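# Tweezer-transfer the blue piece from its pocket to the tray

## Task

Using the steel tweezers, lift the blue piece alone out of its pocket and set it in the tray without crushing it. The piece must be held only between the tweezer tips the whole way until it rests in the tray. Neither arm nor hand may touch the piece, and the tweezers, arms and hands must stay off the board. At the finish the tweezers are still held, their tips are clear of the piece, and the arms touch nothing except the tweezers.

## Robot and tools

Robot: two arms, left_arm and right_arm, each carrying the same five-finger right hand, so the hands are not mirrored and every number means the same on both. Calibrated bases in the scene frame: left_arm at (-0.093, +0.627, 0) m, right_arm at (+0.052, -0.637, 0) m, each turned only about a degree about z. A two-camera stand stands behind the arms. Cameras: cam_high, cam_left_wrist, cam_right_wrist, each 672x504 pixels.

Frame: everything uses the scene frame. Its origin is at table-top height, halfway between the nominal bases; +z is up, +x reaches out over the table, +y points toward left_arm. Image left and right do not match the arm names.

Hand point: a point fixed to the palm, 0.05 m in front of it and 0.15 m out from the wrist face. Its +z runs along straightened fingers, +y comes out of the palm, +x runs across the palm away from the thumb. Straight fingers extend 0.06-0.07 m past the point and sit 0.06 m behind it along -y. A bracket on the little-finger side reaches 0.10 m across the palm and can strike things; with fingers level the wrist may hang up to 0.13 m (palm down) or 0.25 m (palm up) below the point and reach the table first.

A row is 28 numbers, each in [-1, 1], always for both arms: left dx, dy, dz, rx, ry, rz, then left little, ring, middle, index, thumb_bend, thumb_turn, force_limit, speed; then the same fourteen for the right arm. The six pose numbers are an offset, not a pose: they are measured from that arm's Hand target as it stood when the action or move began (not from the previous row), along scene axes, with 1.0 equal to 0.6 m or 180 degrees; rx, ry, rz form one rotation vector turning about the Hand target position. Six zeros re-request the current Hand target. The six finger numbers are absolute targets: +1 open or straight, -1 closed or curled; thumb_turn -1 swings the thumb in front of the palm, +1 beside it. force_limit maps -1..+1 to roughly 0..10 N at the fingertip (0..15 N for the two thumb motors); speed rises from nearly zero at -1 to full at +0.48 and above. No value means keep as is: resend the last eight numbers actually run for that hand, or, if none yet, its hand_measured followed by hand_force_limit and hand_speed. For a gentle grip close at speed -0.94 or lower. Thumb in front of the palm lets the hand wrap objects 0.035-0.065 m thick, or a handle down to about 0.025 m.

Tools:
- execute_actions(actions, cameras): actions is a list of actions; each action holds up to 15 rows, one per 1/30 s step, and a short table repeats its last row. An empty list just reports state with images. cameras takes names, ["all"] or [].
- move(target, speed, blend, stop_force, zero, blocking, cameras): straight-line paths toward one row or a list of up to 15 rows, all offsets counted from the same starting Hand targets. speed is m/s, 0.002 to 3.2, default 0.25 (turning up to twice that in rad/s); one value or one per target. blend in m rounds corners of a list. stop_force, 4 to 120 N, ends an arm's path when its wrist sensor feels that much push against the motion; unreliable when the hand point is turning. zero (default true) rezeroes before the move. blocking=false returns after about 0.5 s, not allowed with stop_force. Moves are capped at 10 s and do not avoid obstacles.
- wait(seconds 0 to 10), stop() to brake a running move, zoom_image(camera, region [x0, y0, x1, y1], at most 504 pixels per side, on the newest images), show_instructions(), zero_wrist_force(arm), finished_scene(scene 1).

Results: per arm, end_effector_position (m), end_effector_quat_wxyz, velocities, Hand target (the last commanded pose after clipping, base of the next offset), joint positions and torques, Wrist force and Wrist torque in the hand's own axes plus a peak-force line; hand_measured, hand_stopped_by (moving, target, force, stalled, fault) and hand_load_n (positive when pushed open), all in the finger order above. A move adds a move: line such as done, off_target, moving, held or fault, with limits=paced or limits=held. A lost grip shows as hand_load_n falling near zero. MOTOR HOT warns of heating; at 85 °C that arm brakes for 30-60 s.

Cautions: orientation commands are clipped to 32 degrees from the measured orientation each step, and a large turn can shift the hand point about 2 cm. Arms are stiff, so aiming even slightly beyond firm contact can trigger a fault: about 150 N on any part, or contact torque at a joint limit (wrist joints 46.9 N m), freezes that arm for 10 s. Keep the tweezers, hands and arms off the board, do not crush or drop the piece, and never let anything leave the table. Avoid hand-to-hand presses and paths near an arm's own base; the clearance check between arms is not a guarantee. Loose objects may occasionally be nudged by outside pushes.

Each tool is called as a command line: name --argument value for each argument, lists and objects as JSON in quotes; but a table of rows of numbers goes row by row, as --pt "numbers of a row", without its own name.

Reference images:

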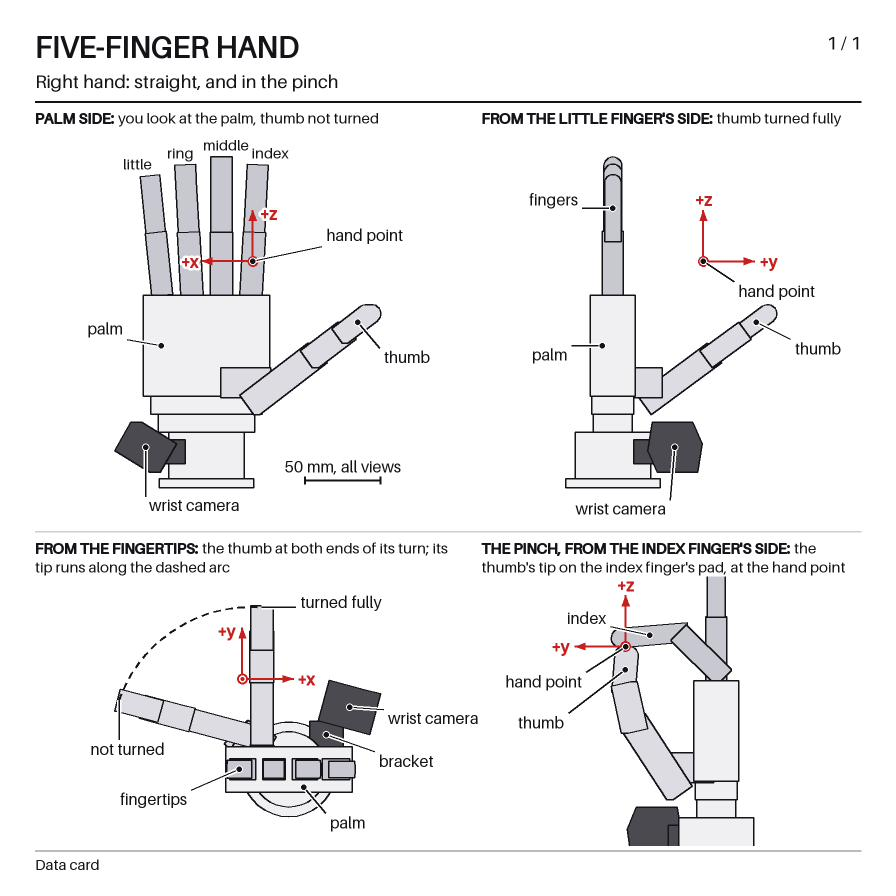

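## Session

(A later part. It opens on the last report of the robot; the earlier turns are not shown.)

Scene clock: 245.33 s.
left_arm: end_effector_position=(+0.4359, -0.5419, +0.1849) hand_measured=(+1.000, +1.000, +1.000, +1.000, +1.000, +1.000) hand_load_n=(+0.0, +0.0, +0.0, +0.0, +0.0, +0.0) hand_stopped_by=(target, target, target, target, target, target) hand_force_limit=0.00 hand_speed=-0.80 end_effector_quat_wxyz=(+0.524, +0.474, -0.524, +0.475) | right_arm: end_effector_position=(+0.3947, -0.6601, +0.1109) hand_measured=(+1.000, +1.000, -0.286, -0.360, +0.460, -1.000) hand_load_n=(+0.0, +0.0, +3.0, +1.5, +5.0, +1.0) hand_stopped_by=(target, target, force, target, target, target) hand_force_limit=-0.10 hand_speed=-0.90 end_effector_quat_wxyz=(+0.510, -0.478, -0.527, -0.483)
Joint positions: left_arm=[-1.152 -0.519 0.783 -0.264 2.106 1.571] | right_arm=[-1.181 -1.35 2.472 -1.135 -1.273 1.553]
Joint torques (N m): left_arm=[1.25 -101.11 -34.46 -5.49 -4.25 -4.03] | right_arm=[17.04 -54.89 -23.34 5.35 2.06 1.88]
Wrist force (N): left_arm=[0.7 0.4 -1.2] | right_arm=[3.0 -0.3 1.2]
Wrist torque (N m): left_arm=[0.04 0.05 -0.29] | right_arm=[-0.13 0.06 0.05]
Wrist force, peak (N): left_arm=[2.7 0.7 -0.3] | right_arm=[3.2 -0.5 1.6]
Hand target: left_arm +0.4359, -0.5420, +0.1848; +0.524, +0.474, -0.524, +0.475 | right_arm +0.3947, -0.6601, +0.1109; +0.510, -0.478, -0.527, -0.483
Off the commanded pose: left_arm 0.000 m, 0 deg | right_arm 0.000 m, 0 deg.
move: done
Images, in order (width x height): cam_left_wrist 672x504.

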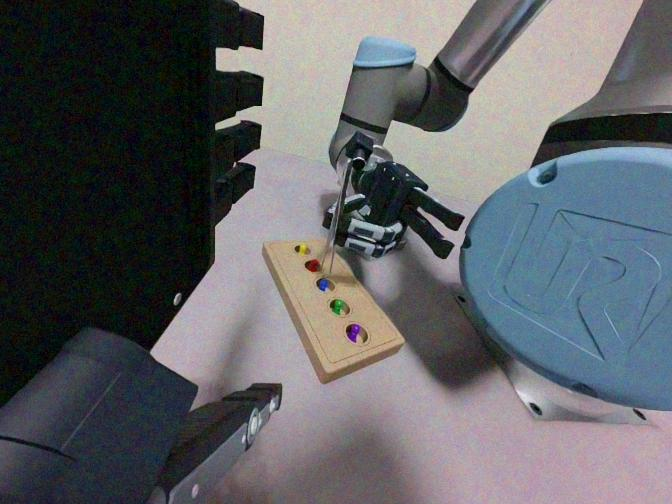

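move --target '[0,0,0,0,0,0,1,1,1,1,1,1,0,-0.8, -0.0038,0.0028,-0.015,0,0,0,1,1,-0.29,-0.36,0.455,-1,-0.1,-0.9]' --speed 0.04 --cameras '["cam_left_wrist"]'

zoom_image --camera "cam_left_wrist" --region '[300, 250, 350, 310]'

Scene clock: 251.63 s.
left_arm: end_effector_position=(+0.4359, -0.5420, +0.1848) hand_measured=(+1.000, +1.000, +1.000, +1.000, +1.000, +1.000) hand_load_n=(+0.0, +0.0, +0.0, +0.0, +0.0, +0.0) hand_stopped_by=(target, target, target, target, target, target) hand_force_limit=0.00 hand_speed=-0.80 end_effector_quat_wxyz=(+0.524, +0.474, -0.524, +0.475) | right_arm: end_effector_position=(+0.3927, -0.6586, +0.1030) hand_measured=(+1.000, +1.000, -0.286, -0.360, +0.460, -1.000) hand_load_n=(+0.0, +0.0, +3.0, +1.5, +5.0, +1.0) hand_stopped_by=(target, target, force, target, target, target) hand_force_limit=-0.10 hand_speed=-0.90 end_effector_quat_wxyz=(+0.510, -0.478, -0.527, -0.483)
Joint positions: left_arm=[-1.152 -0.519 0.783 -0.264 2.106 1.571] | right_arm=[-1.184 -1.334 2.479 -1.158 -1.276 1.553]
Joint torques (N m): left_arm=[-12.23 -99.86 -32.72 -6.04 -4.19 -4.32] | right_arm=[-14.12 -27.2 -6.36 -0.74 -2.12 -0.04]
Wrist force (N): left_arm=[1.0 0.3 -0.8] | right_arm=[3.2 -0.3 1.3]
Wrist torque (N m): left_arm=[0.01 0.00 -0.25] | right_arm=[-0.14 0.05 0.05]
Wrist force, peak (N): left_arm=[1.3 0.6 -1.2] | right_arm=[3.4 -0.1 1.3]
Hand target: left_arm +0.4359, -0.5420, +0.1848; +0.524, +0.474, -0.524, +0.475 | right_arm +0.3927, -0.6586, +0.1030; +0.510, -0.478, -0.527, -0.483 (not the last commanded pose)
Off the commanded pose: left_arm 0.000 m, 0 deg | right_arm 0.001 m, 0 deg.
move: held (right_arm; a check stopped the path); limits=held
pose unreachable (right arm): on one or more control steps of this call, first in action 0 (counted from 0), this arm could not follow its commanded pose, so it was not sent that pose on those steps. It may still have moved: this result reports where it is.
cause: moving toward the commanded pose would bring two parts of the arm too close to each other (joints 3 (elbow) to 6 (wrist 3) lie between them).
Images, in order (width x height): cam_left_wrist 672x504.

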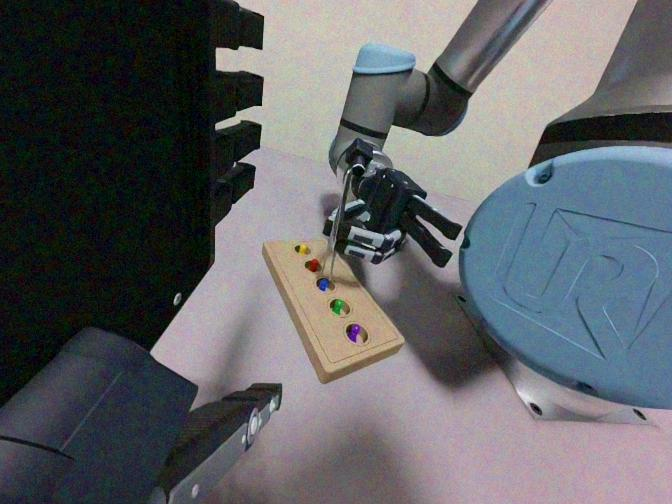

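Scaled by 8.400 from the camera's 672x504 image, which has a finer 960x720 frame.

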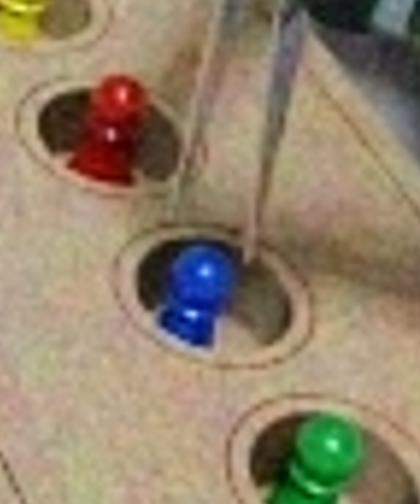

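move --pt "0 0 0 0 0 0 1 1 1 1 1 1 0 -0.8 0 0 0.0133 0 0 0 1 1 -0.29 -0.36 0.455 -1 -0.1 -0.9" --pt "0 0 0 0 0 0 1 1 1 1 1 1 0 -0.8 -0.007 -0.0053 0.0133 0 0 0.1 1 1 -0.29 -0.36 0.455 -1 -0.1 -0.9" --speed 0.1 --cameras '["cam_left_wrist"]'

zoom_image --camera "cam_left_wrist" --region '[300, 250, 350, 310]'

Scene clock: 255.33 s.
left_arm: end_effector_position=(+0.4359, -0.5420, +0.1848) hand_measured=(+1.000, +1.000, +1.000, +1.000, +1.000, +1.000) hand_load_n=(+0.0, +0.0, +0.0, +0.0, +0.0, +0.0) hand_stopped_by=(target, target, target, target, target, target) hand_force_limit=0.00 hand_speed=-0.80 end_effector_quat_wxyz=(+0.524, +0.474, -0.524, +0.475) | right_arm: end_effector_position=(+0.3927, -0.6585, +0.1033) hand_measured=(+1.000, +1.000, -0.286, -0.360, +0.460, -1.000) hand_load_n=(+0.0, +0.0, +3.0, +1.5, +5.0, +0.5) hand_stopped_by=(target, target, force, target, target, target) hand_force_limit=-0.10 hand_speed=-0.90 end_effector_quat_wxyz=(+0.510, -0.478, -0.527, -0.483)
Joint positions: left_arm=[-1.152 -0.519 0.783 -0.264 2.106 1.571] | right_arm=[-1.184 -1.335 2.479 -1.158 -1.276 1.553]
Joint torques (N m): left_arm=[-10 -105.9 -34.66 -6.18 -4.32 -4.19] | right_arm=[-15.04 -52.2 -21.71 5.36 -1.95 -1.21]
Wrist force (N): left_arm=[0.4 0.5 -0.7] | right_arm=[2.9 -0.3 1.6]
Wrist torque (N m): left_arm=[0.04 0.09 -0.28] | right_arm=[-0.16 0.07 0.04]
Wrist force, peak (N): left_arm=[1.0 0.4 -1.4] | right_arm=[3.4 -0.6 1.1]
Hand target: left_arm +0.4359, -0.5420, +0.1848; +0.524, +0.474, -0.524, +0.475 | right_arm +0.3927, -0.6586, +0.1033; +0.510, -0.478, -0.527, -0.483 (not the last commanded pose)
Off the commanded pose: left_arm 0.000 m, 0 deg | right_arm 0.009 m, 18 deg.
move: held (right_arm; a check stopped the path); path passed 0 of 2 targets; limits=held
pose unreachable (right arm): on one or more control steps of this call, first in action 0 (counted from 0), this arm could not follow its commanded pose, so it was not sent that pose on those steps. It may still have moved: this result reports where it is.
cause: moving toward the commanded pose would bring two parts of the arm too close to each other (joints 3 (elbow) to 6 (wrist 3) lie between them).
Images, in order (width x height): cam_left_wrist 672x504.

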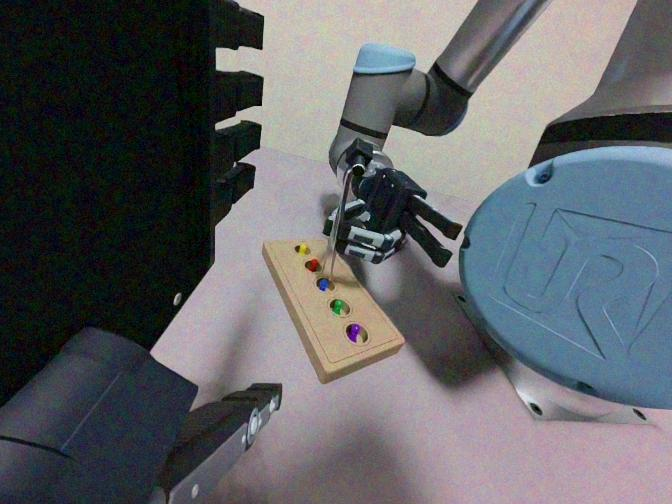

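Scaled by 8.400 from the camera's 672x504 image, which has a finer 960x720 frame.

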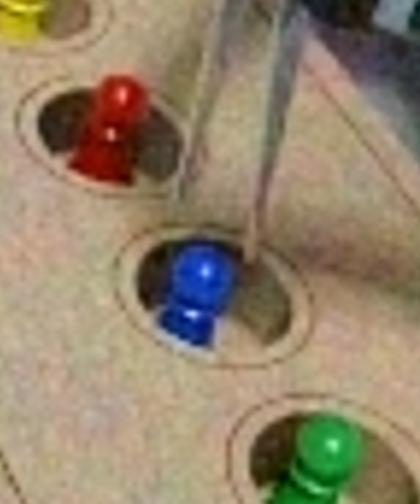

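move --pt "0 0 0 0 0 0 1 1 1 1 1 1 0 -0.8 0.05 -0.02 0.0133 0 0 0 1 1 -0.29 -0.36 0.455 -1 -0.1 -0.9" --pt "0 0 0 0 0 0 1 1 1 1 1 1 0 -0.8 0.06 -0.02 0.03 0 0 0.1 1 1 -0.29 -0.36 0.455 -1 -0.1 -0.9" --pt "0 0 0 0 0 0 1 1 1 1 1 1 0 -0.8 0.02 -0.01 0.0133 0 0 0.1 1 1 -0.29 -0.36 0.455 -1 -0.1 -0.9" --pt "0 0 0 0 0 0 1 1 1 1 1 1 0 -0.8 -0.007 -0.0053 0.0133 0 0 0.1 1 1 -0.29 -0.36 0.455 -1 -0.1 -0.9" --speed 0.1 --cameras '["cam_high", "cam_left_wrist"]'

Scene clock: 260.07 s.
left_arm: end_effector_position=(+0.4359, -0.5420, +0.1848) hand_measured=(+1.000, +1.000, +1.000, +1.000, +1.000, +1.000) hand_load_n=(+0.0, +0.0, +0.0, +0.0, +0.0, +0.0) hand_stopped_by=(target, target, target, target, target, target) hand_force_limit=0.00 hand_speed=-0.80 end_effector_quat_wxyz=(+0.524, +0.474, -0.524, +0.475) | right_arm: end_effector_position=(+0.3886, -0.6618, +0.1113) hand_measured=(+1.000, +1.000, -0.286, -0.360, +0.460, -1.000) hand_load_n=(+0.0, +0.0, +3.0, +1.5, +5.0, +1.0) hand_stopped_by=(target, target, force, target, target, target) hand_force_limit=-0.10 hand_speed=-0.90 end_effector_quat_wxyz=(+0.579, -0.390, -0.595, -0.397)
Joint positions: left_arm=[-1.152 -0.519 0.783 -0.264 2.106 1.571] | right_arm=[-1.01 -1.277 2.354 -1.09 -1.417 1.551]
Joint torques (N m): left_arm=[-9.64 -104.39 -33.56 -6.16 -4.16 -3.8] | right_arm=[-11.99 -60.17 -7.28 -0.47 -1.76 -2.9]
Wrist force (N): left_arm=[1.2 0.4 -0.9] | right_arm=[3.3 -0.5 1.1]
Wrist torque (N m): left_arm=[0.03 -0.01 -0.25] | right_arm=[-0.19 0.06 0.26]
Wrist force, peak (N): left_arm=[0.3 0.1 -1.8] | right_arm=[3.8 0.6 0.5]
Hand target: left_arm +0.4359, -0.5420, +0.1848; +0.524, +0.474, -0.524, +0.475 | right_arm +0.3885, -0.6618, +0.1113; +0.579, -0.390, -0.595, -0.397
Off the commanded pose: left_arm 0.000 m, 0 deg | right_arm 0.000 m, 0 deg.
move: done
Images, in order (width x height): cam_high 672x504, cam_left_wrist 672x504.

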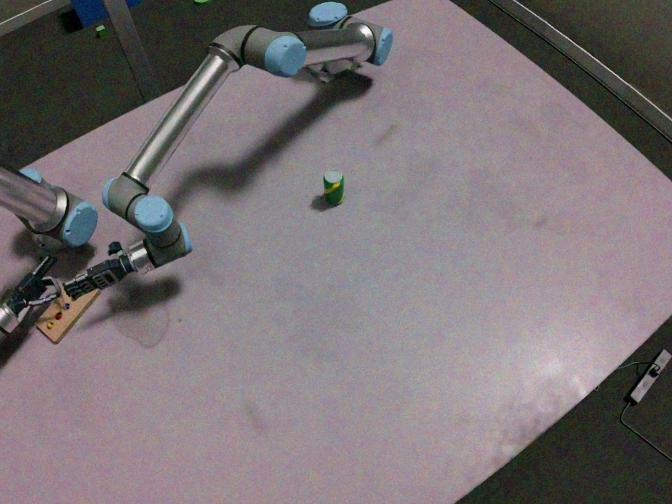

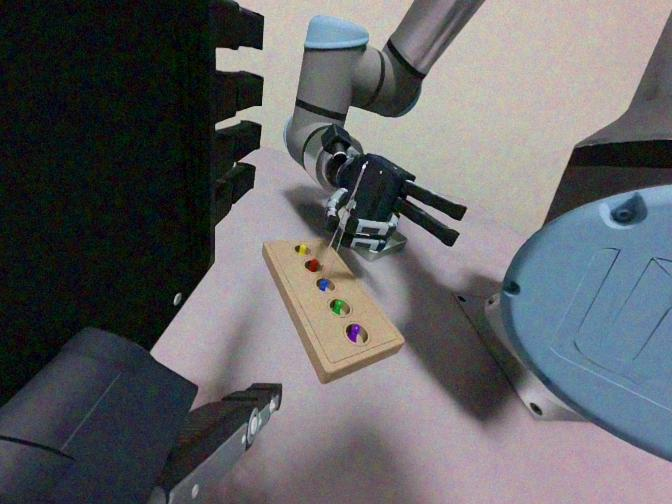

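zoom_image --camera "cam_left_wrist" --region '[300, 240, 360, 310]'

zoom_image --camera "cam_left_wrist" --region '[290, 120, 410, 300]'

Scaled by 7.200 from the camera's 672x504 image, which has a finer 960x720 frame.

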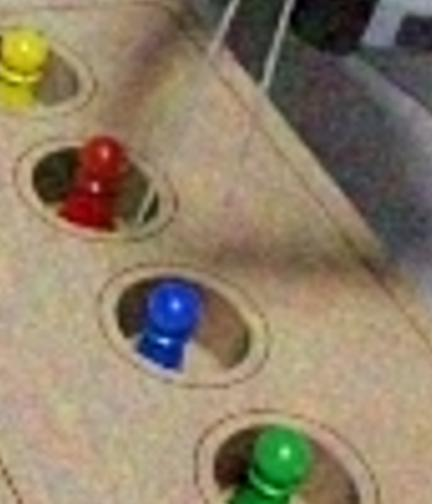

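Scaled by 2.800 from the camera's 672x504 image, which has a finer 960x720 frame.

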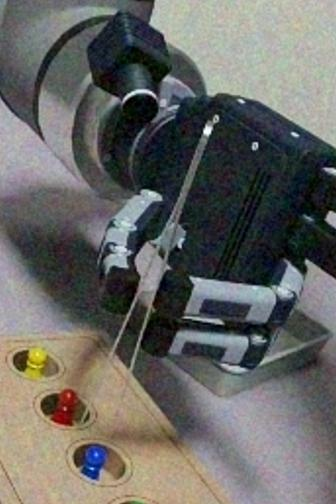

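zoom_image --camera "cam_left_wrist" --region '[312, 244, 346, 284]'

Scaled by 12.600 from the camera's 672x504 image, which has a finer 960x720 frame.

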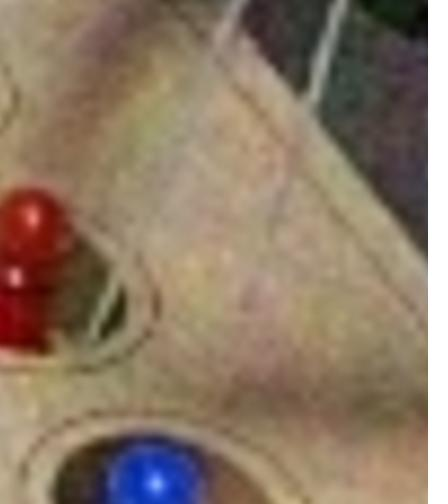

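execute_actions --actions '[]' --cameras '["all"]'

zoom_image --camera "cam_left_wrist" --region '[300, 230, 370, 310]'

Scene clock: 264.70 s.
left_arm: end_effector_position=(+0.4359, -0.5420, +0.1848) hand_measured=(+1.000, +1.000, +1.000, +1.000, +1.000, +1.000) hand_load_n=(+0.0, +0.0, +0.0, +0.0, +0.0, +0.0) hand_stopped_by=(target, target, target, target, target, target) hand_force_limit=0.00 hand_speed=-0.80 end_effector_quat_wxyz=(+0.524, +0.474, -0.524, +0.475) | right_arm: end_effector_position=(+0.3885, -0.6618, +0.1113) hand_measured=(+1.000, +1.000, -0.286, -0.360, +0.460, -1.000) hand_load_n=(+0.0, +0.5, +3.0, +1.5, +5.0, +1.0) hand_stopped_by=(target, target, force, target, target, target) hand_force_limit=-0.10 hand_speed=-0.90 end_effector_quat_wxyz=(+0.579, -0.390, -0.595, -0.397)
Joint positions: left_arm=[-1.152 -0.519 0.783 -0.264 2.106 1.571] | right_arm=[-1.011 -1.277 2.354 -1.09 -1.417 1.551]
Joint velocities: within noise
Joint torques (N m): left_arm=[-8.82 -105.57 -33.83 -6.51 -3.58 -4.16] | right_arm=[-14.33 -64.46 -8.9 -0.81 -2.23 -3.04]
Wrist force (N): left_arm=[0.1 0.6 -1.0] | right_arm=[2.8 -0.5 1.3]
Wrist torque (N m): left_arm=[0.05 0.12 -0.30] | right_arm=[-0.19 0.11 0.24]
Wrist force, peak (N): left_arm=[1.1 0.8 -1.2] | right_arm=[3.5 -0.4 1.4]
Hand target: left_arm +0.4359, -0.5420, +0.1848; +0.524, +0.474, -0.524, +0.475 | right_arm +0.3885, -0.6618, +0.1113; +0.579, -0.390, -0.595, -0.397
Off the commanded pose: left_arm 0.000 m, 0 deg | right_arm 0.000 m, 0 deg.

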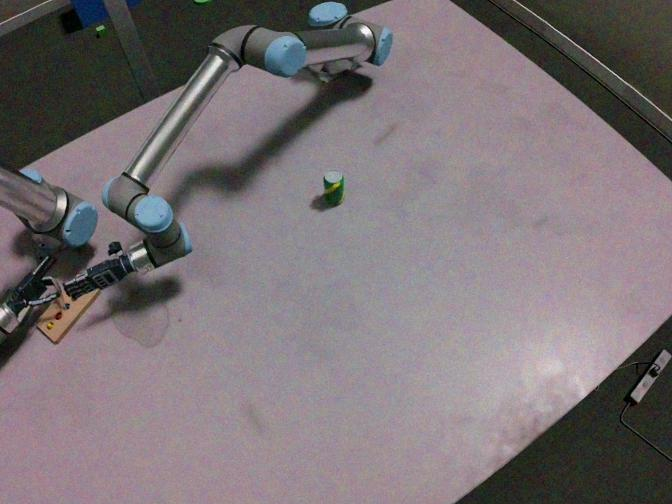

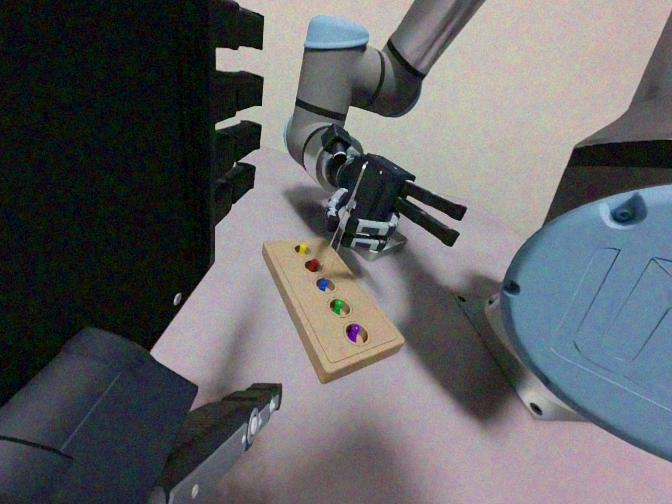

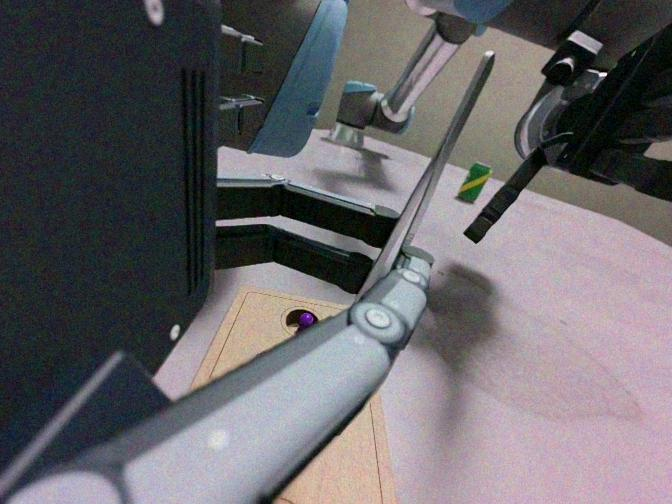

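Scaled by 6.300 from the camera's 672x504 image, which has a finer 960x720 frame.

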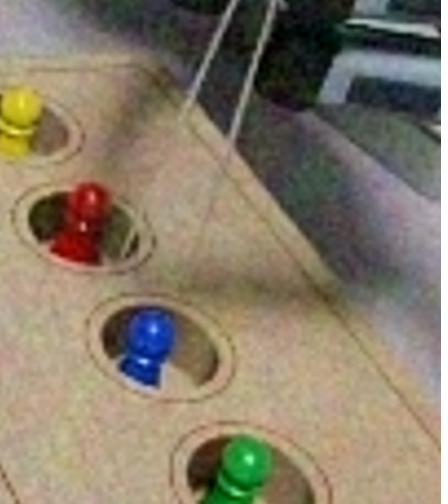

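move --target '[0,0,0.15,0,0,0,1,1,1,1,1,1,0,-0.8,0,0,0,0,0,0,1,1,-0.29,-0.36,0.455,-1,-0.1,-0.9]' --speed 0.2 --cameras '["cam_left_wrist"]'

zoom_image --camera "cam_left_wrist" --region '[300, 300, 370, 380]'

Scene clock: 266.57 s.
left_arm: end_effector_position=(+0.4358, -0.5420, +0.2747) hand_measured=(+1.000, +1.000, +1.000, +1.000, +1.000, +1.000) hand_load_n=(+0.0, +0.0, +0.0, +0.0, +0.0, +0.0) hand_stopped_by=(target, target, target, target, target, target) hand_force_limit=0.00 hand_speed=-0.80 end_effector_quat_wxyz=(+0.524, +0.474, -0.524, +0.475) | right_arm: end_effector_position=(+0.3885, -0.6618, +0.1113) hand_measured=(+1.000, +1.000, -0.286, -0.360, +0.460, -1.000) hand_load_n=(+0.0, +0.0, +3.0, +1.5, +5.0, +1.0) hand_stopped_by=(target, target, force, target, target, target) hand_force_limit=-0.10 hand_speed=-0.90 end_effector_quat_wxyz=(+0.579, -0.390, -0.595, -0.397)
Joint positions: left_arm=[-1.152 -0.563 0.708 -0.145 2.106 1.571] | right_arm=[-1.011 -1.277 2.354 -1.09 -1.417 1.551]
Joint torques (N m): left_arm=[0.15 -126.43 -58.03 2.6 3.75 4] | right_arm=[-13.75 -57.97 -7.96 -0.84 -1.92 -2.69]
Wrist force (N): left_arm=[0.5 0.5 -0.9] | right_arm=[3.1 -0.4 1.6]
Wrist torque (N m): left_arm=[0.03 0.11 -0.33] | right_arm=[-0.20 0.05 0.26]
Wrist force, peak (N): left_arm=[2.7 0.3 -0.1] | right_arm=[3.5 -0.4 1.4]
Hand target: left_arm +0.4359, -0.5420, +0.2748; +0.524, +0.474, -0.524, +0.475 | right_arm +0.3885, -0.6618, +0.1113; +0.579, -0.390, -0.595, -0.397
Off the commanded pose: left_arm 0.000 m, 0 deg | right_arm 0.000 m, 0 deg.
move: done
Images, in order (width x height): cam_left_wrist 672x504.

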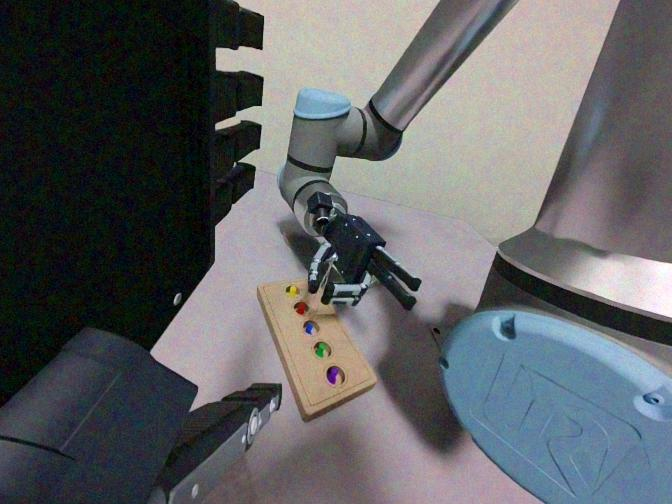

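Scaled by 6.300 from the camera's 672x504 image, which has a finer 960x720 frame.

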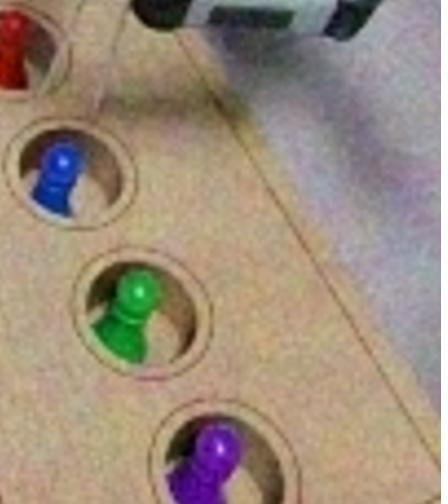

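zoom_image --camera "cam_left_wrist" --region '[294, 280, 334, 340]'

Scaled by 8.400 from the camera's 672x504 image, which has a finer 960x720 frame.

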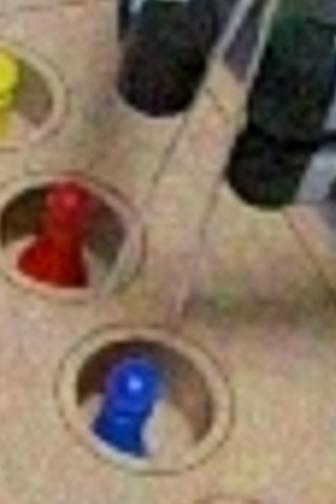

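move --target '[0,-0.1,0.0167,0,0,0,1,1,1,1,1,1,0,-0.8,0,0,0,0,0,0,1,1,-0.29,-0.36,0.455,-1,-0.1,-0.9]' --speed 0.15 --cameras '["cam_left_wrist"]'

zoom_image --camera "cam_left_wrist" --region '[284, 320, 334, 395]'

Scene clock: 275.13 s.
left_arm: end_effector_position=(+0.4357, -0.6020, +0.2848) hand_measured=(+1.000, +1.000, +1.000, +1.000, +1.000, +1.000) hand_load_n=(+0.0, +0.0, +0.0, +0.0, +0.0, +0.0) hand_stopped_by=(target, target, target, target, target, target) hand_force_limit=0.00 hand_speed=-0.80 end_effector_quat_wxyz=(+0.524, +0.474, -0.524, +0.475) | right_arm: end_effector_position=(+0.3885, -0.6618, +0.1113) hand_measured=(+1.000, +1.000, -0.286, -0.360, +0.460, -1.000) hand_load_n=(+0.0, +0.0, +3.0, +1.5, +5.0, +1.0) hand_stopped_by=(target, target, force, target, target, target) hand_force_limit=-0.10 hand_speed=-0.90 end_effector_quat_wxyz=(+0.579, -0.390, -0.595, -0.397)
Joint positions: left_arm=[-1.175 -0.405 0.382 0.023 2.084 1.571] | right_arm=[-1.011 -1.277 2.354 -1.09 -1.417 1.551]
Joint torques (N m): left_arm=[10.16 -107.99 -54.86 2.77 4.34 3.76] | right_arm=[-14.63 -62.98 -8.31 -0.63 -2.39 -2.73]
Wrist force (N): left_arm=[0.7 0.5 -1.1] | right_arm=[3.2 0.1 1.4]
Wrist torque (N m): left_arm=[0.08 0.02 -0.36] | right_arm=[-0.11 0.05 0.27]
Wrist force, peak (N): left_arm=[0.5 0.5 -1.8] | right_arm=[3.4 -0.3 1.5]
Hand target: left_arm +0.4359, -0.6020, +0.2848; +0.524, +0.474, -0.524, +0.475 | right_arm +0.3885, -0.6618, +0.1113; +0.579, -0.390, -0.595, -0.397
Off the commanded pose: left_arm 0.000 m, 0 deg | right_arm 0.000 m, 0 deg.
move: done
Images, in order (width x height): cam_left_wrist 672x504.

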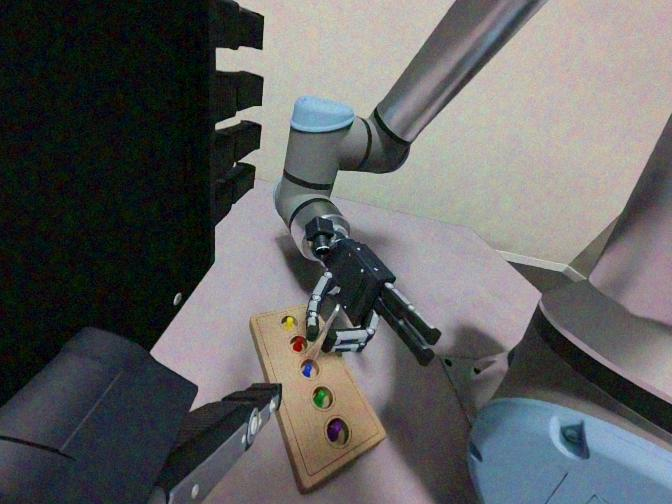

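Scaled by 6.720 from the camera's 672x504 image, which has a finer 960x720 frame.

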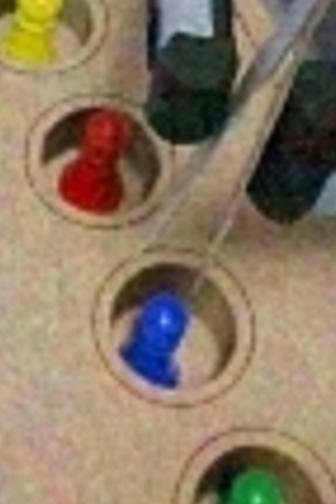

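zoom_image --camera "cam_left_wrist" --region '[296, 346, 326, 384]'

Scaled by 13.263 from the camera's 672x504 image, which has a finer 960x720 frame.

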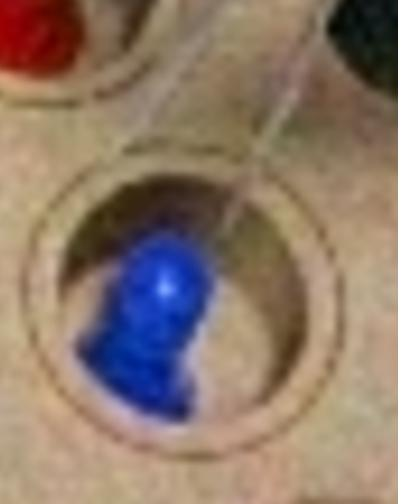

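zoom_image --camera "cam_left_wrist" --region '[308, 350, 322, 368]'

Scaled by 28.000 from the camera's 672x504 image, which has a finer 960x720 frame.

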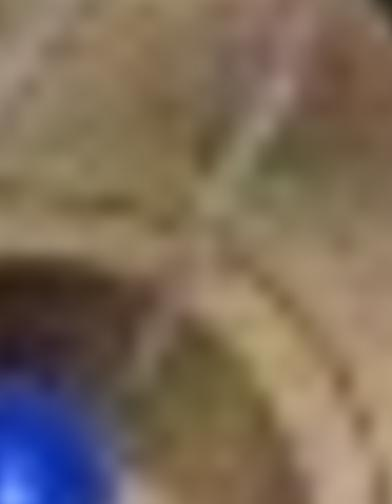

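move --target '[0,0,-0.1667,0,0,0,1,1,1,1,1,1,0,-0.8,0,0,0,0,0,0,1,1,-0.29,-0.36,0.455,-1,-0.1,-0.9]' --speed 0.15 --cameras '["cam_left_wrist"]'

Scene clock: 281.83 s.
left_arm: end_effector_position=(+0.4360, -0.6019, +0.1849) hand_measured=(+1.000, +1.000, +1.000, +1.000, +1.000, +1.000) hand_load_n=(-0.5, +0.0, +0.0, +0.0, +0.0, +0.0) hand_stopped_by=(target, target, target, target, target, target) hand_force_limit=0.00 hand_speed=-0.80 end_effector_quat_wxyz=(+0.524, +0.474, -0.524, +0.475) | right_arm: end_effector_position=(+0.3885, -0.6618, +0.1113) hand_measured=(+1.000, +1.000, -0.286, -0.360, +0.460, -1.000) hand_load_n=(+0.0, +0.0, +2.5, +1.5, +5.5, +1.0) hand_stopped_by=(target, target, force, target, target, target) hand_force_limit=-0.10 hand_speed=-0.90 end_effector_quat_wxyz=(+0.579, -0.390, -0.595, -0.397)
Joint positions: left_arm=[-1.174 -0.385 0.516 -0.132 2.084 1.571] | right_arm=[-1.011 -1.277 2.354 -1.09 -1.417 1.551]
Joint torques (N m): left_arm=[-10.05 -109.66 -35.41 -6.41 -4.27 -4.1] | right_arm=[-14.14 -61.92 -8.65 -0.34 -2.16 -3]
Wrist force (N): left_arm=[0.4 0.1 -0.6] | right_arm=[2.9 -0.6 1.3]
Wrist torque (N m): left_arm=[-0.06 0.09 -0.22] | right_arm=[-0.21 0.11 0.23]
Wrist force, peak (N): left_arm=[2.6 0.4 -1.0] | right_arm=[3.4 -0.4 1.6]
Hand target: left_arm +0.4359, -0.6020, +0.1848; +0.524, +0.474, -0.524, +0.475 | right_arm +0.3885, -0.6618, +0.1113; +0.579, -0.390, -0.595, -0.397
Off the commanded pose: left_arm 0.000 m, 0 deg | right_arm 0.000 m, 0 deg.
move: done
Images, in order (width x height): cam_left_wrist 672x504.

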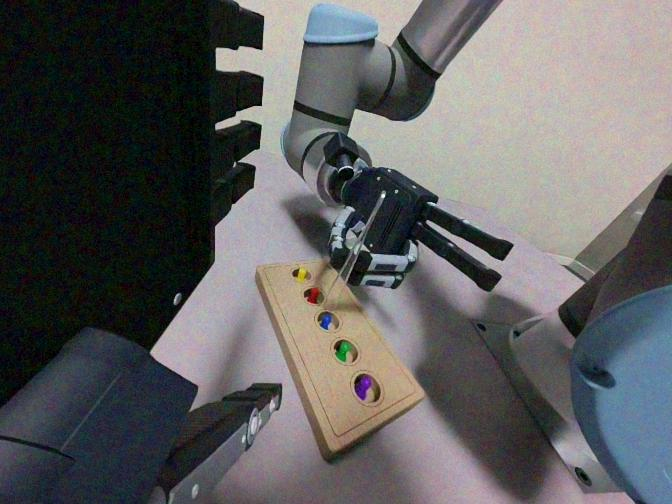

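zoom_image --camera "cam_left_wrist" --region '[312, 290, 344, 336]'

zoom_image --camera "cam_left_wrist" --region '[300, 250, 350, 336]'

Scaled by 10.957 from the camera's 672x504 image, which has a finer 960x720 frame.

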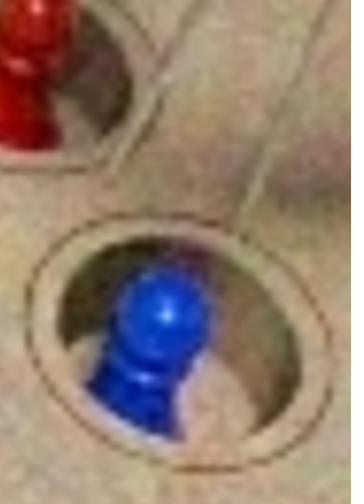

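Scaled by 5.860 from the camera's 672x504 image, which has a finer 960x720 frame.

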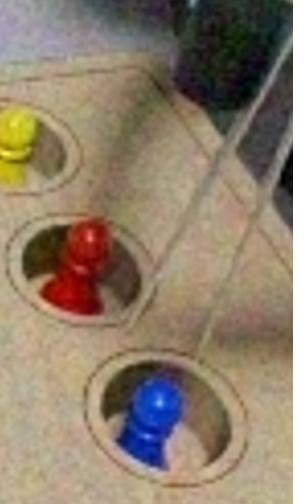

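move --target '[0,0,0,0,0,0,1,1,1,1,1,1,0,-0.8,-0.0025,0.0033,-0.01,0,0,0,1,1,-0.29,-0.36,0.455,-1,-0.1,-0.9]' --speed 0.04 --cameras '["cam_left_wrist"]'

zoom_image --camera "cam_left_wrist" --region '[312, 290, 344, 336]'

Scene clock: 285.30 s.
left_arm: end_effector_position=(+0.4359, -0.6020, +0.1848) hand_measured=(+1.000, +1.000, +1.000, +1.000, +1.000, +1.000) hand_load_n=(+0.5, +0.0, +0.0, +0.0, +0.0, +0.0) hand_stopped_by=(target, target, target, target, target, target) hand_force_limit=0.00 hand_speed=-0.80 end_effector_quat_wxyz=(+0.524, +0.474, -0.524, +0.475) | right_arm: end_effector_position=(+0.3870, -0.6598, +0.1054) hand_measured=(+1.000, +1.000, -0.286, -0.360, +0.460, -1.000) hand_load_n=(+0.0, +0.0, +3.0, +1.5, +5.0, +1.0) hand_stopped_by=(target, target, force, target, target, target) hand_force_limit=-0.10 hand_speed=-0.90 end_effector_quat_wxyz=(+0.579, -0.390, -0.595, -0.397)
Joint positions: left_arm=[-1.174 -0.385 0.516 -0.132 2.084 1.571] | right_arm=[-1.011 -1.268 2.361 -1.105 -1.417 1.551]
Joint torques (N m): left_arm=[-13.37 -107.92 -33.96 -6.17 -4.08 -4.22] | right_arm=[-12.41 -36.27 -8.87 -0.62 -2.74 -2.52]
Wrist force (N): left_arm=[0.7 0.8 -0.6] | right_arm=[3.0 -0.3 1.4]
Wrist torque (N m): left_arm=[0.04 0.04 -0.18] | right_arm=[-0.17 0.06 0.25]
Wrist force, peak (N): left_arm=[1.2 0.4 -1.1] | right_arm=[3.4 -0.5 1.5]
Hand target: left_arm +0.4359, -0.6020, +0.1848; +0.524, +0.474, -0.524, +0.475 | right_arm +0.3870, -0.6598, +0.1053; +0.579, -0.390, -0.595, -0.397
Off the commanded pose: left_arm 0.000 m, 0 deg | right_arm 0.000 m, 0 deg.
move: done
Images, in order (width x height): cam_left_wrist 672x504.

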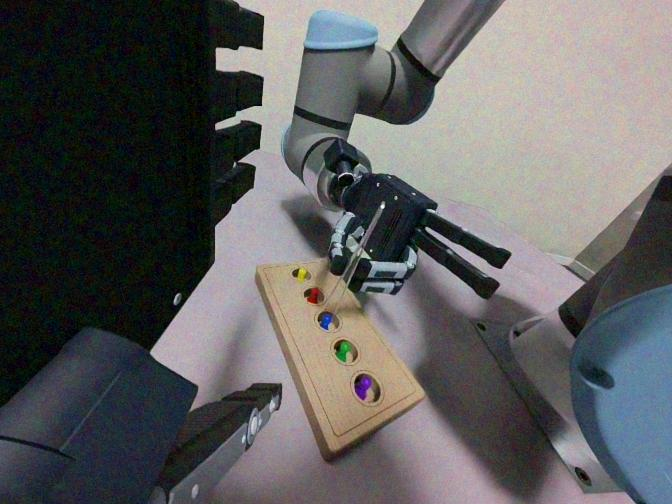

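Scaled by 10.957 from the camera's 672x504 image, which has a finer 960x720 frame.

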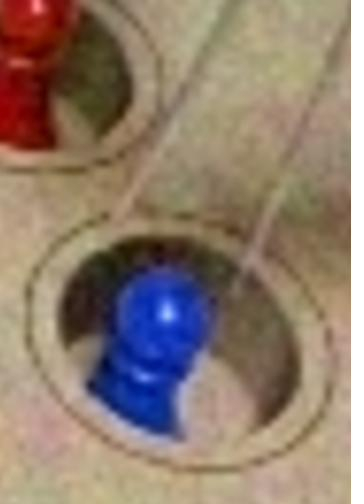

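move --target '[0,0.05,-0.1,0,0,0,1,1,1,1,1,1,0,-0.8,0,0,0,0,0,0,1,1,-0.29,-0.36,0.455,-1,-0.1,-0.9]' --speed 0.12 --cameras '["cam_left_wrist"]'

zoom_image --camera "cam_left_wrist" --region '[300, 230, 350, 300]'

Scene clock: 288.33 s.
left_arm: end_effector_position=(+0.4358, -0.5720, +0.1249) hand_measured=(+1.000, +1.000, +1.000, +1.000, +1.000, +1.000) hand_load_n=(+0.0, +0.0, +0.0, +0.0, +0.0, +0.0) hand_stopped_by=(target, target, target, target, target, target) hand_force_limit=0.00 hand_speed=-0.80 end_effector_quat_wxyz=(+0.524, +0.474, -0.524, +0.475) | right_arm: end_effector_position=(+0.3870, -0.6598, +0.1053) hand_measured=(+1.000, +1.000, -0.286, -0.360, +0.460, -1.000) hand_load_n=(-0.5, +0.0, +3.0, +1.5, +5.0, +0.5) hand_stopped_by=(target, target, force, target, target, target) hand_force_limit=-0.10 hand_speed=-0.90 end_effector_quat_wxyz=(+0.579, -0.390, -0.595, -0.397)
Joint positions: left_arm=[-1.164 -0.421 0.697 -0.276 2.095 1.571] | right_arm=[-1.011 -1.268 2.361 -1.106 -1.417 1.551]
Joint torques (N m): left_arm=[12.85 -129.69 -33 -6.51 -3.12 -4.1] | right_arm=[-14.14 -36.66 -7.67 -0.54 -2.31 -2.72]
Wrist force (N): left_arm=[1.2 0.3 -0.6] | right_arm=[3.2 -0.4 1.3]
Wrist torque (N m): left_arm=[0.00 -0.05 -0.17] | right_arm=[-0.18 0.04 0.26]
Wrist force, peak (N): left_arm=[1.6 0.5 -0.2] | right_arm=[3.3 -0.6 1.4]
Hand target: left_arm +0.4359, -0.5720, +0.1248; +0.524, +0.474, -0.524, +0.475 | right_arm +0.3870, -0.6598, +0.1053; +0.579, -0.390, -0.595, -0.397
Off the commanded pose: left_arm 0.000 m, 0 deg | right_arm 0.000 m, 0 deg.
move: done
Images, in order (width x height): cam_left_wrist 672x504.

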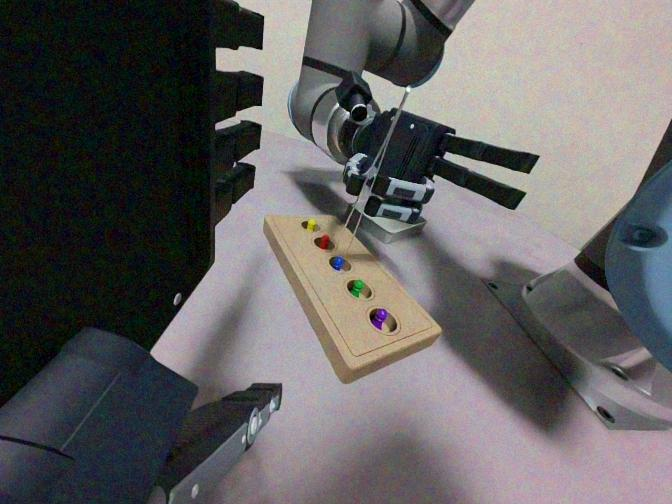

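Scaled by 7.200 from the camera's 672x504 image, which has a finer 960x720 frame.

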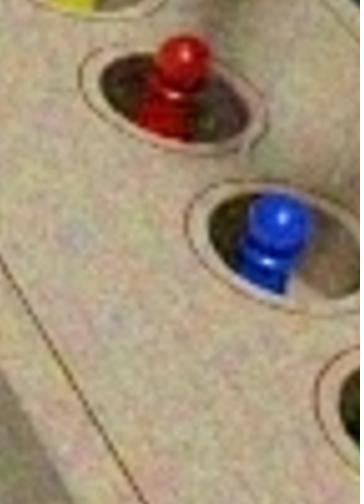

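zoom_image --camera "cam_left_wrist" --region '[322, 234, 362, 278]'

Scaled by 11.455 from the camera's 672x504 image, which has a finer 960x720 frame.

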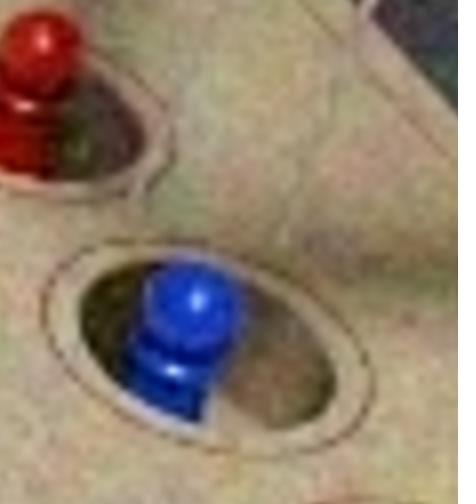

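move --target '[0,-0.05,0.1,0,0,0,1,1,1,1,1,1,0,-0.8,-0.0038,-0.0073,-0.0092,0,0,0,1,1,-0.29,-0.36,0.455,-1,-0.1,-0.9]' --speed 0.12 --cameras '["cam_left_wrist"]'

zoom_image --camera "cam_left_wrist" --region '[312, 290, 344, 336]'

Scene clock: 294.97 s.
left_arm: end_effector_position=(+0.4359, -0.6020, +0.1848) hand_measured=(+1.000, +1.000, +1.000, +1.000, +1.000, +1.000) hand_load_n=(+0.0, +0.0, +0.0, +0.0, +0.0, +0.0) hand_stopped_by=(target, target, target, target, target, target) hand_force_limit=0.00 hand_speed=-0.80 end_effector_quat_wxyz=(+0.524, +0.474, -0.524, +0.475) | right_arm: end_effector_position=(+0.3847, -0.6641, +0.0998) hand_measured=(+1.000, +1.000, -0.286, -0.360, +0.460, -1.000) hand_load_n=(+0.0, +0.0, +3.0, +1.5, +5.0, +0.5) hand_stopped_by=(target, target, force, target, target, target) hand_force_limit=-0.10 hand_speed=-0.90 end_effector_quat_wxyz=(+0.579, -0.390, -0.595, -0.397)
Joint positions: left_arm=[-1.174 -0.385 0.517 -0.132 2.084 1.571] | right_arm=[-1.021 -1.256 2.361 -1.118 -1.427 1.551]
Joint torques (N m): left_arm=[-11.6 -104.66 -54.62 2.27 4.32 3.54] | right_arm=[-16.77 -35.99 -20.94 -0.83 -2.11 -2.46]
Wrist force (N): left_arm=[0.5 0.3 -0.6] | right_arm=[3.0 -0.5 1.3]
Wrist torque (N m): left_arm=[-0.04 0.07 -0.35] | right_arm=[-0.19 0.06 0.25]
Wrist force, peak (N): left_arm=[2.1 0.4 -0.3] | right_arm=[3.4 -0.4 1.5]
Hand target: left_arm +0.4359, -0.6020, +0.1848; +0.524, +0.474, -0.524, +0.475 | right_arm +0.3847, -0.6642, +0.0998; +0.579, -0.390, -0.595, -0.397
Off the commanded pose: left_arm 0.000 m, 0 deg | right_arm 0.000 m, 0 deg.
move: done
Images, in order (width x height): cam_left_wrist 672x504.

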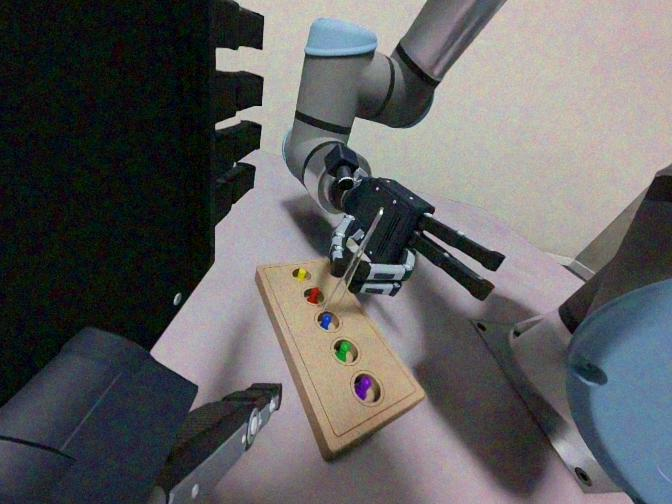

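Scaled by 10.957 from the camera's 672x504 image, which has a finer 960x720 frame.

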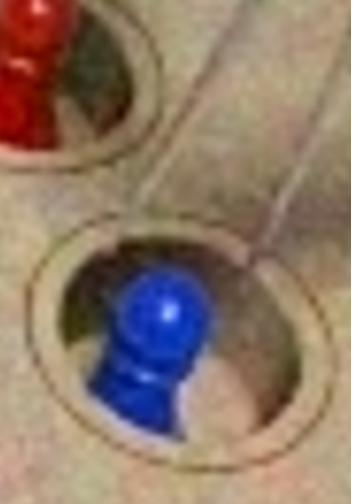

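move --target '[0,0,0.1667,0,0,0,1,1,1,1,1,1,0,-0.8,0,0,0,0,0,0,1,1,-0.29,-0.36,0.455,-1,-0.1,-0.9]' --speed 0.15 --cameras '["cam_left_wrist"]'

zoom_image --camera "cam_left_wrist" --region '[296, 340, 326, 384]'

Scene clock: 296.90 s.
left_arm: end_effector_position=(+0.4357, -0.6020, +0.2848) hand_measured=(+1.000, +1.000, +1.000, +1.000, +1.000, +1.000) hand_load_n=(+0.0, +0.0, +0.0, +0.0, +0.0, +0.0) hand_stopped_by=(target, target, target, target, target, target) hand_force_limit=0.00 hand_speed=-0.80 end_effector_quat_wxyz=(+0.524, +0.474, -0.524, +0.475) | right_arm: end_effector_position=(+0.3847, -0.6642, +0.0998) hand_measured=(+1.000, +1.000, -0.286, -0.360, +0.460, -1.000) hand_load_n=(+0.0, +0.0, +3.0, +1.5, +5.0, +0.5) hand_stopped_by=(target, target, force, target, target, target) hand_force_limit=-0.10 hand_speed=-0.90 end_effector_quat_wxyz=(+0.579, -0.390, -0.595, -0.397)
Joint positions: left_arm=[-1.175 -0.405 0.382 0.023 2.084 1.571] | right_arm=[-1.021 -1.255 2.361 -1.118 -1.427 1.551]
Joint torques (N m): left_arm=[11.28 -105.49 -57.34 3.11 4.08 3.6] | right_arm=[-13.56 -35.18 -27 -0.63 -2.5 -2.47]
Wrist force (N): left_arm=[0.9 0.9 -0.6] | right_arm=[2.9 -0.2 1.3]
Wrist torque (N m): left_arm=[0.10 -0.03 -0.34] | right_arm=[-0.16 0.08 0.25]
Wrist force, peak (N): left_arm=[1.8 1.2 -0.9] | right_arm=[3.2 -0.6 1.6]
Hand target: left_arm +0.4359, -0.6020, +0.2848; +0.524, +0.474, -0.524, +0.475 | right_arm +0.3847, -0.6642, +0.0998; +0.579, -0.390, -0.595, -0.397
Off the commanded pose: left_arm 0.000 m, 0 deg | right_arm 0.000 m, 0 deg.
move: done
Images, in order (width x height): cam_left_wrist 672x504.

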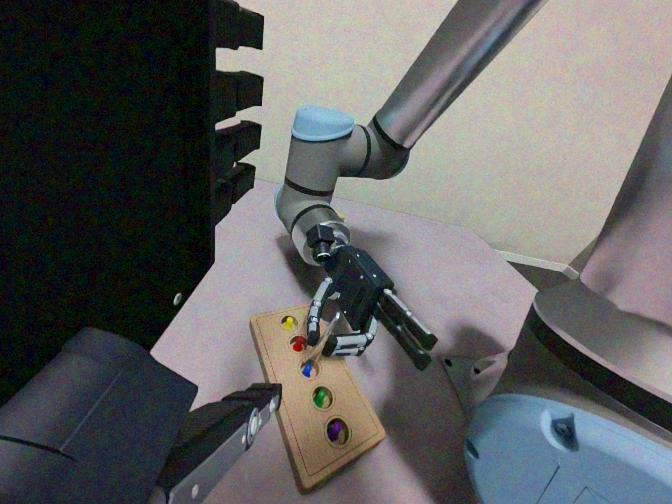

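Scaled by 11.455 from the camera's 672x504 image, which has a finer 960x720 frame.

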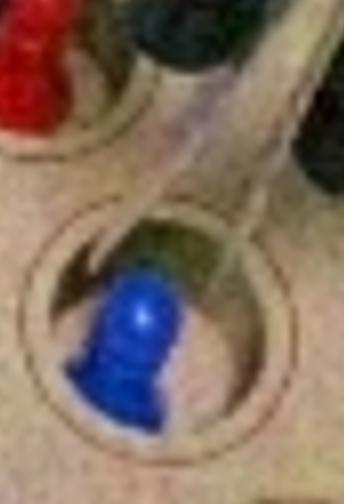

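move --target '[0,0,0,0,0,0,1,1,1,1,1,1,0,-0.8,-0.0005,-0.0025,-0.0075,0,0,0,1,1,-0.29,-0.36,0.455,-1,-0.1,-0.9]' --speed 0.04 --cameras '["cam_left_wrist"]'

zoom_image --camera "cam_left_wrist" --region '[296, 340, 326, 384]'

Scene clock: 300.53 s.
left_arm: end_effector_position=(+0.4359, -0.6020, +0.2848) hand_measured=(+1.000, +1.000, +1.000, +1.000, +1.000, +1.000) hand_load_n=(+0.0, +0.5, +0.0, +0.0, +0.0, +0.0) hand_stopped_by=(target, target, target, target, target, target) hand_force_limit=0.00 hand_speed=-0.80 end_effector_quat_wxyz=(+0.524, +0.474, -0.524, +0.475) | right_arm: end_effector_position=(+0.3844, -0.6656, +0.0953) hand_measured=(+1.000, +1.000, -0.286, -0.360, +0.460, -1.000) hand_load_n=(+0.0, +0.0, +3.0, +1.5, +5.0, +0.5) hand_stopped_by=(target, target, force, target, target, target) hand_force_limit=-0.10 hand_speed=-0.90 end_effector_quat_wxyz=(+0.579, -0.390, -0.595, -0.397)
Joint positions: left_arm=[-1.174 -0.405 0.382 0.023 2.084 1.571] | right_arm=[-1.023 -1.246 2.361 -1.128 -1.429 1.551]
Joint torques (N m): left_arm=[12.62 -107.49 -56.08 1.92 3.85 3.91] | right_arm=[-14.98 -29.45 -24.4 -0.51 -2.81 -2.83]
Wrist force (N): left_arm=[0.7 0.2 -0.9] | right_arm=[3.0 -0.3 1.3]
Wrist torque (N m): left_arm=[0.02 0.00 -0.37] | right_arm=[-0.17 0.07 0.25]
Wrist force, peak (N): left_arm=[1.1 0.4 -1.3] | right_arm=[3.5 -0.2 1.7]
Hand target: left_arm +0.4359, -0.6020, +0.2848; +0.524, +0.474, -0.524, +0.475 | right_arm +0.3844, -0.6657, +0.0953; +0.579, -0.390, -0.595, -0.397
Off the commanded pose: left_arm 0.000 m, 0 deg | right_arm 0.000 m, 0 deg.
move: done
Images, in order (width x height): cam_left_wrist 672x504.

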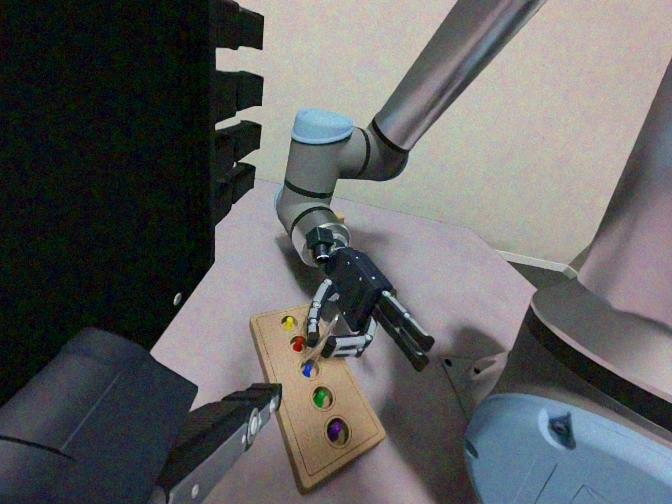

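Scaled by 11.455 from the camera's 672x504 image, which has a finer 960x720 frame.

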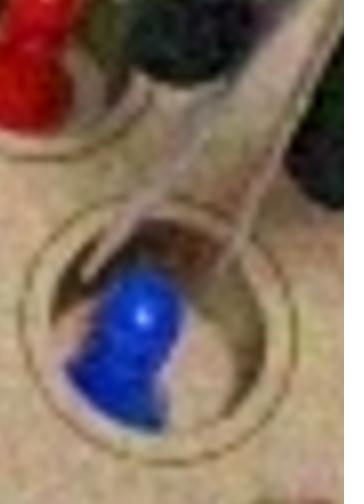

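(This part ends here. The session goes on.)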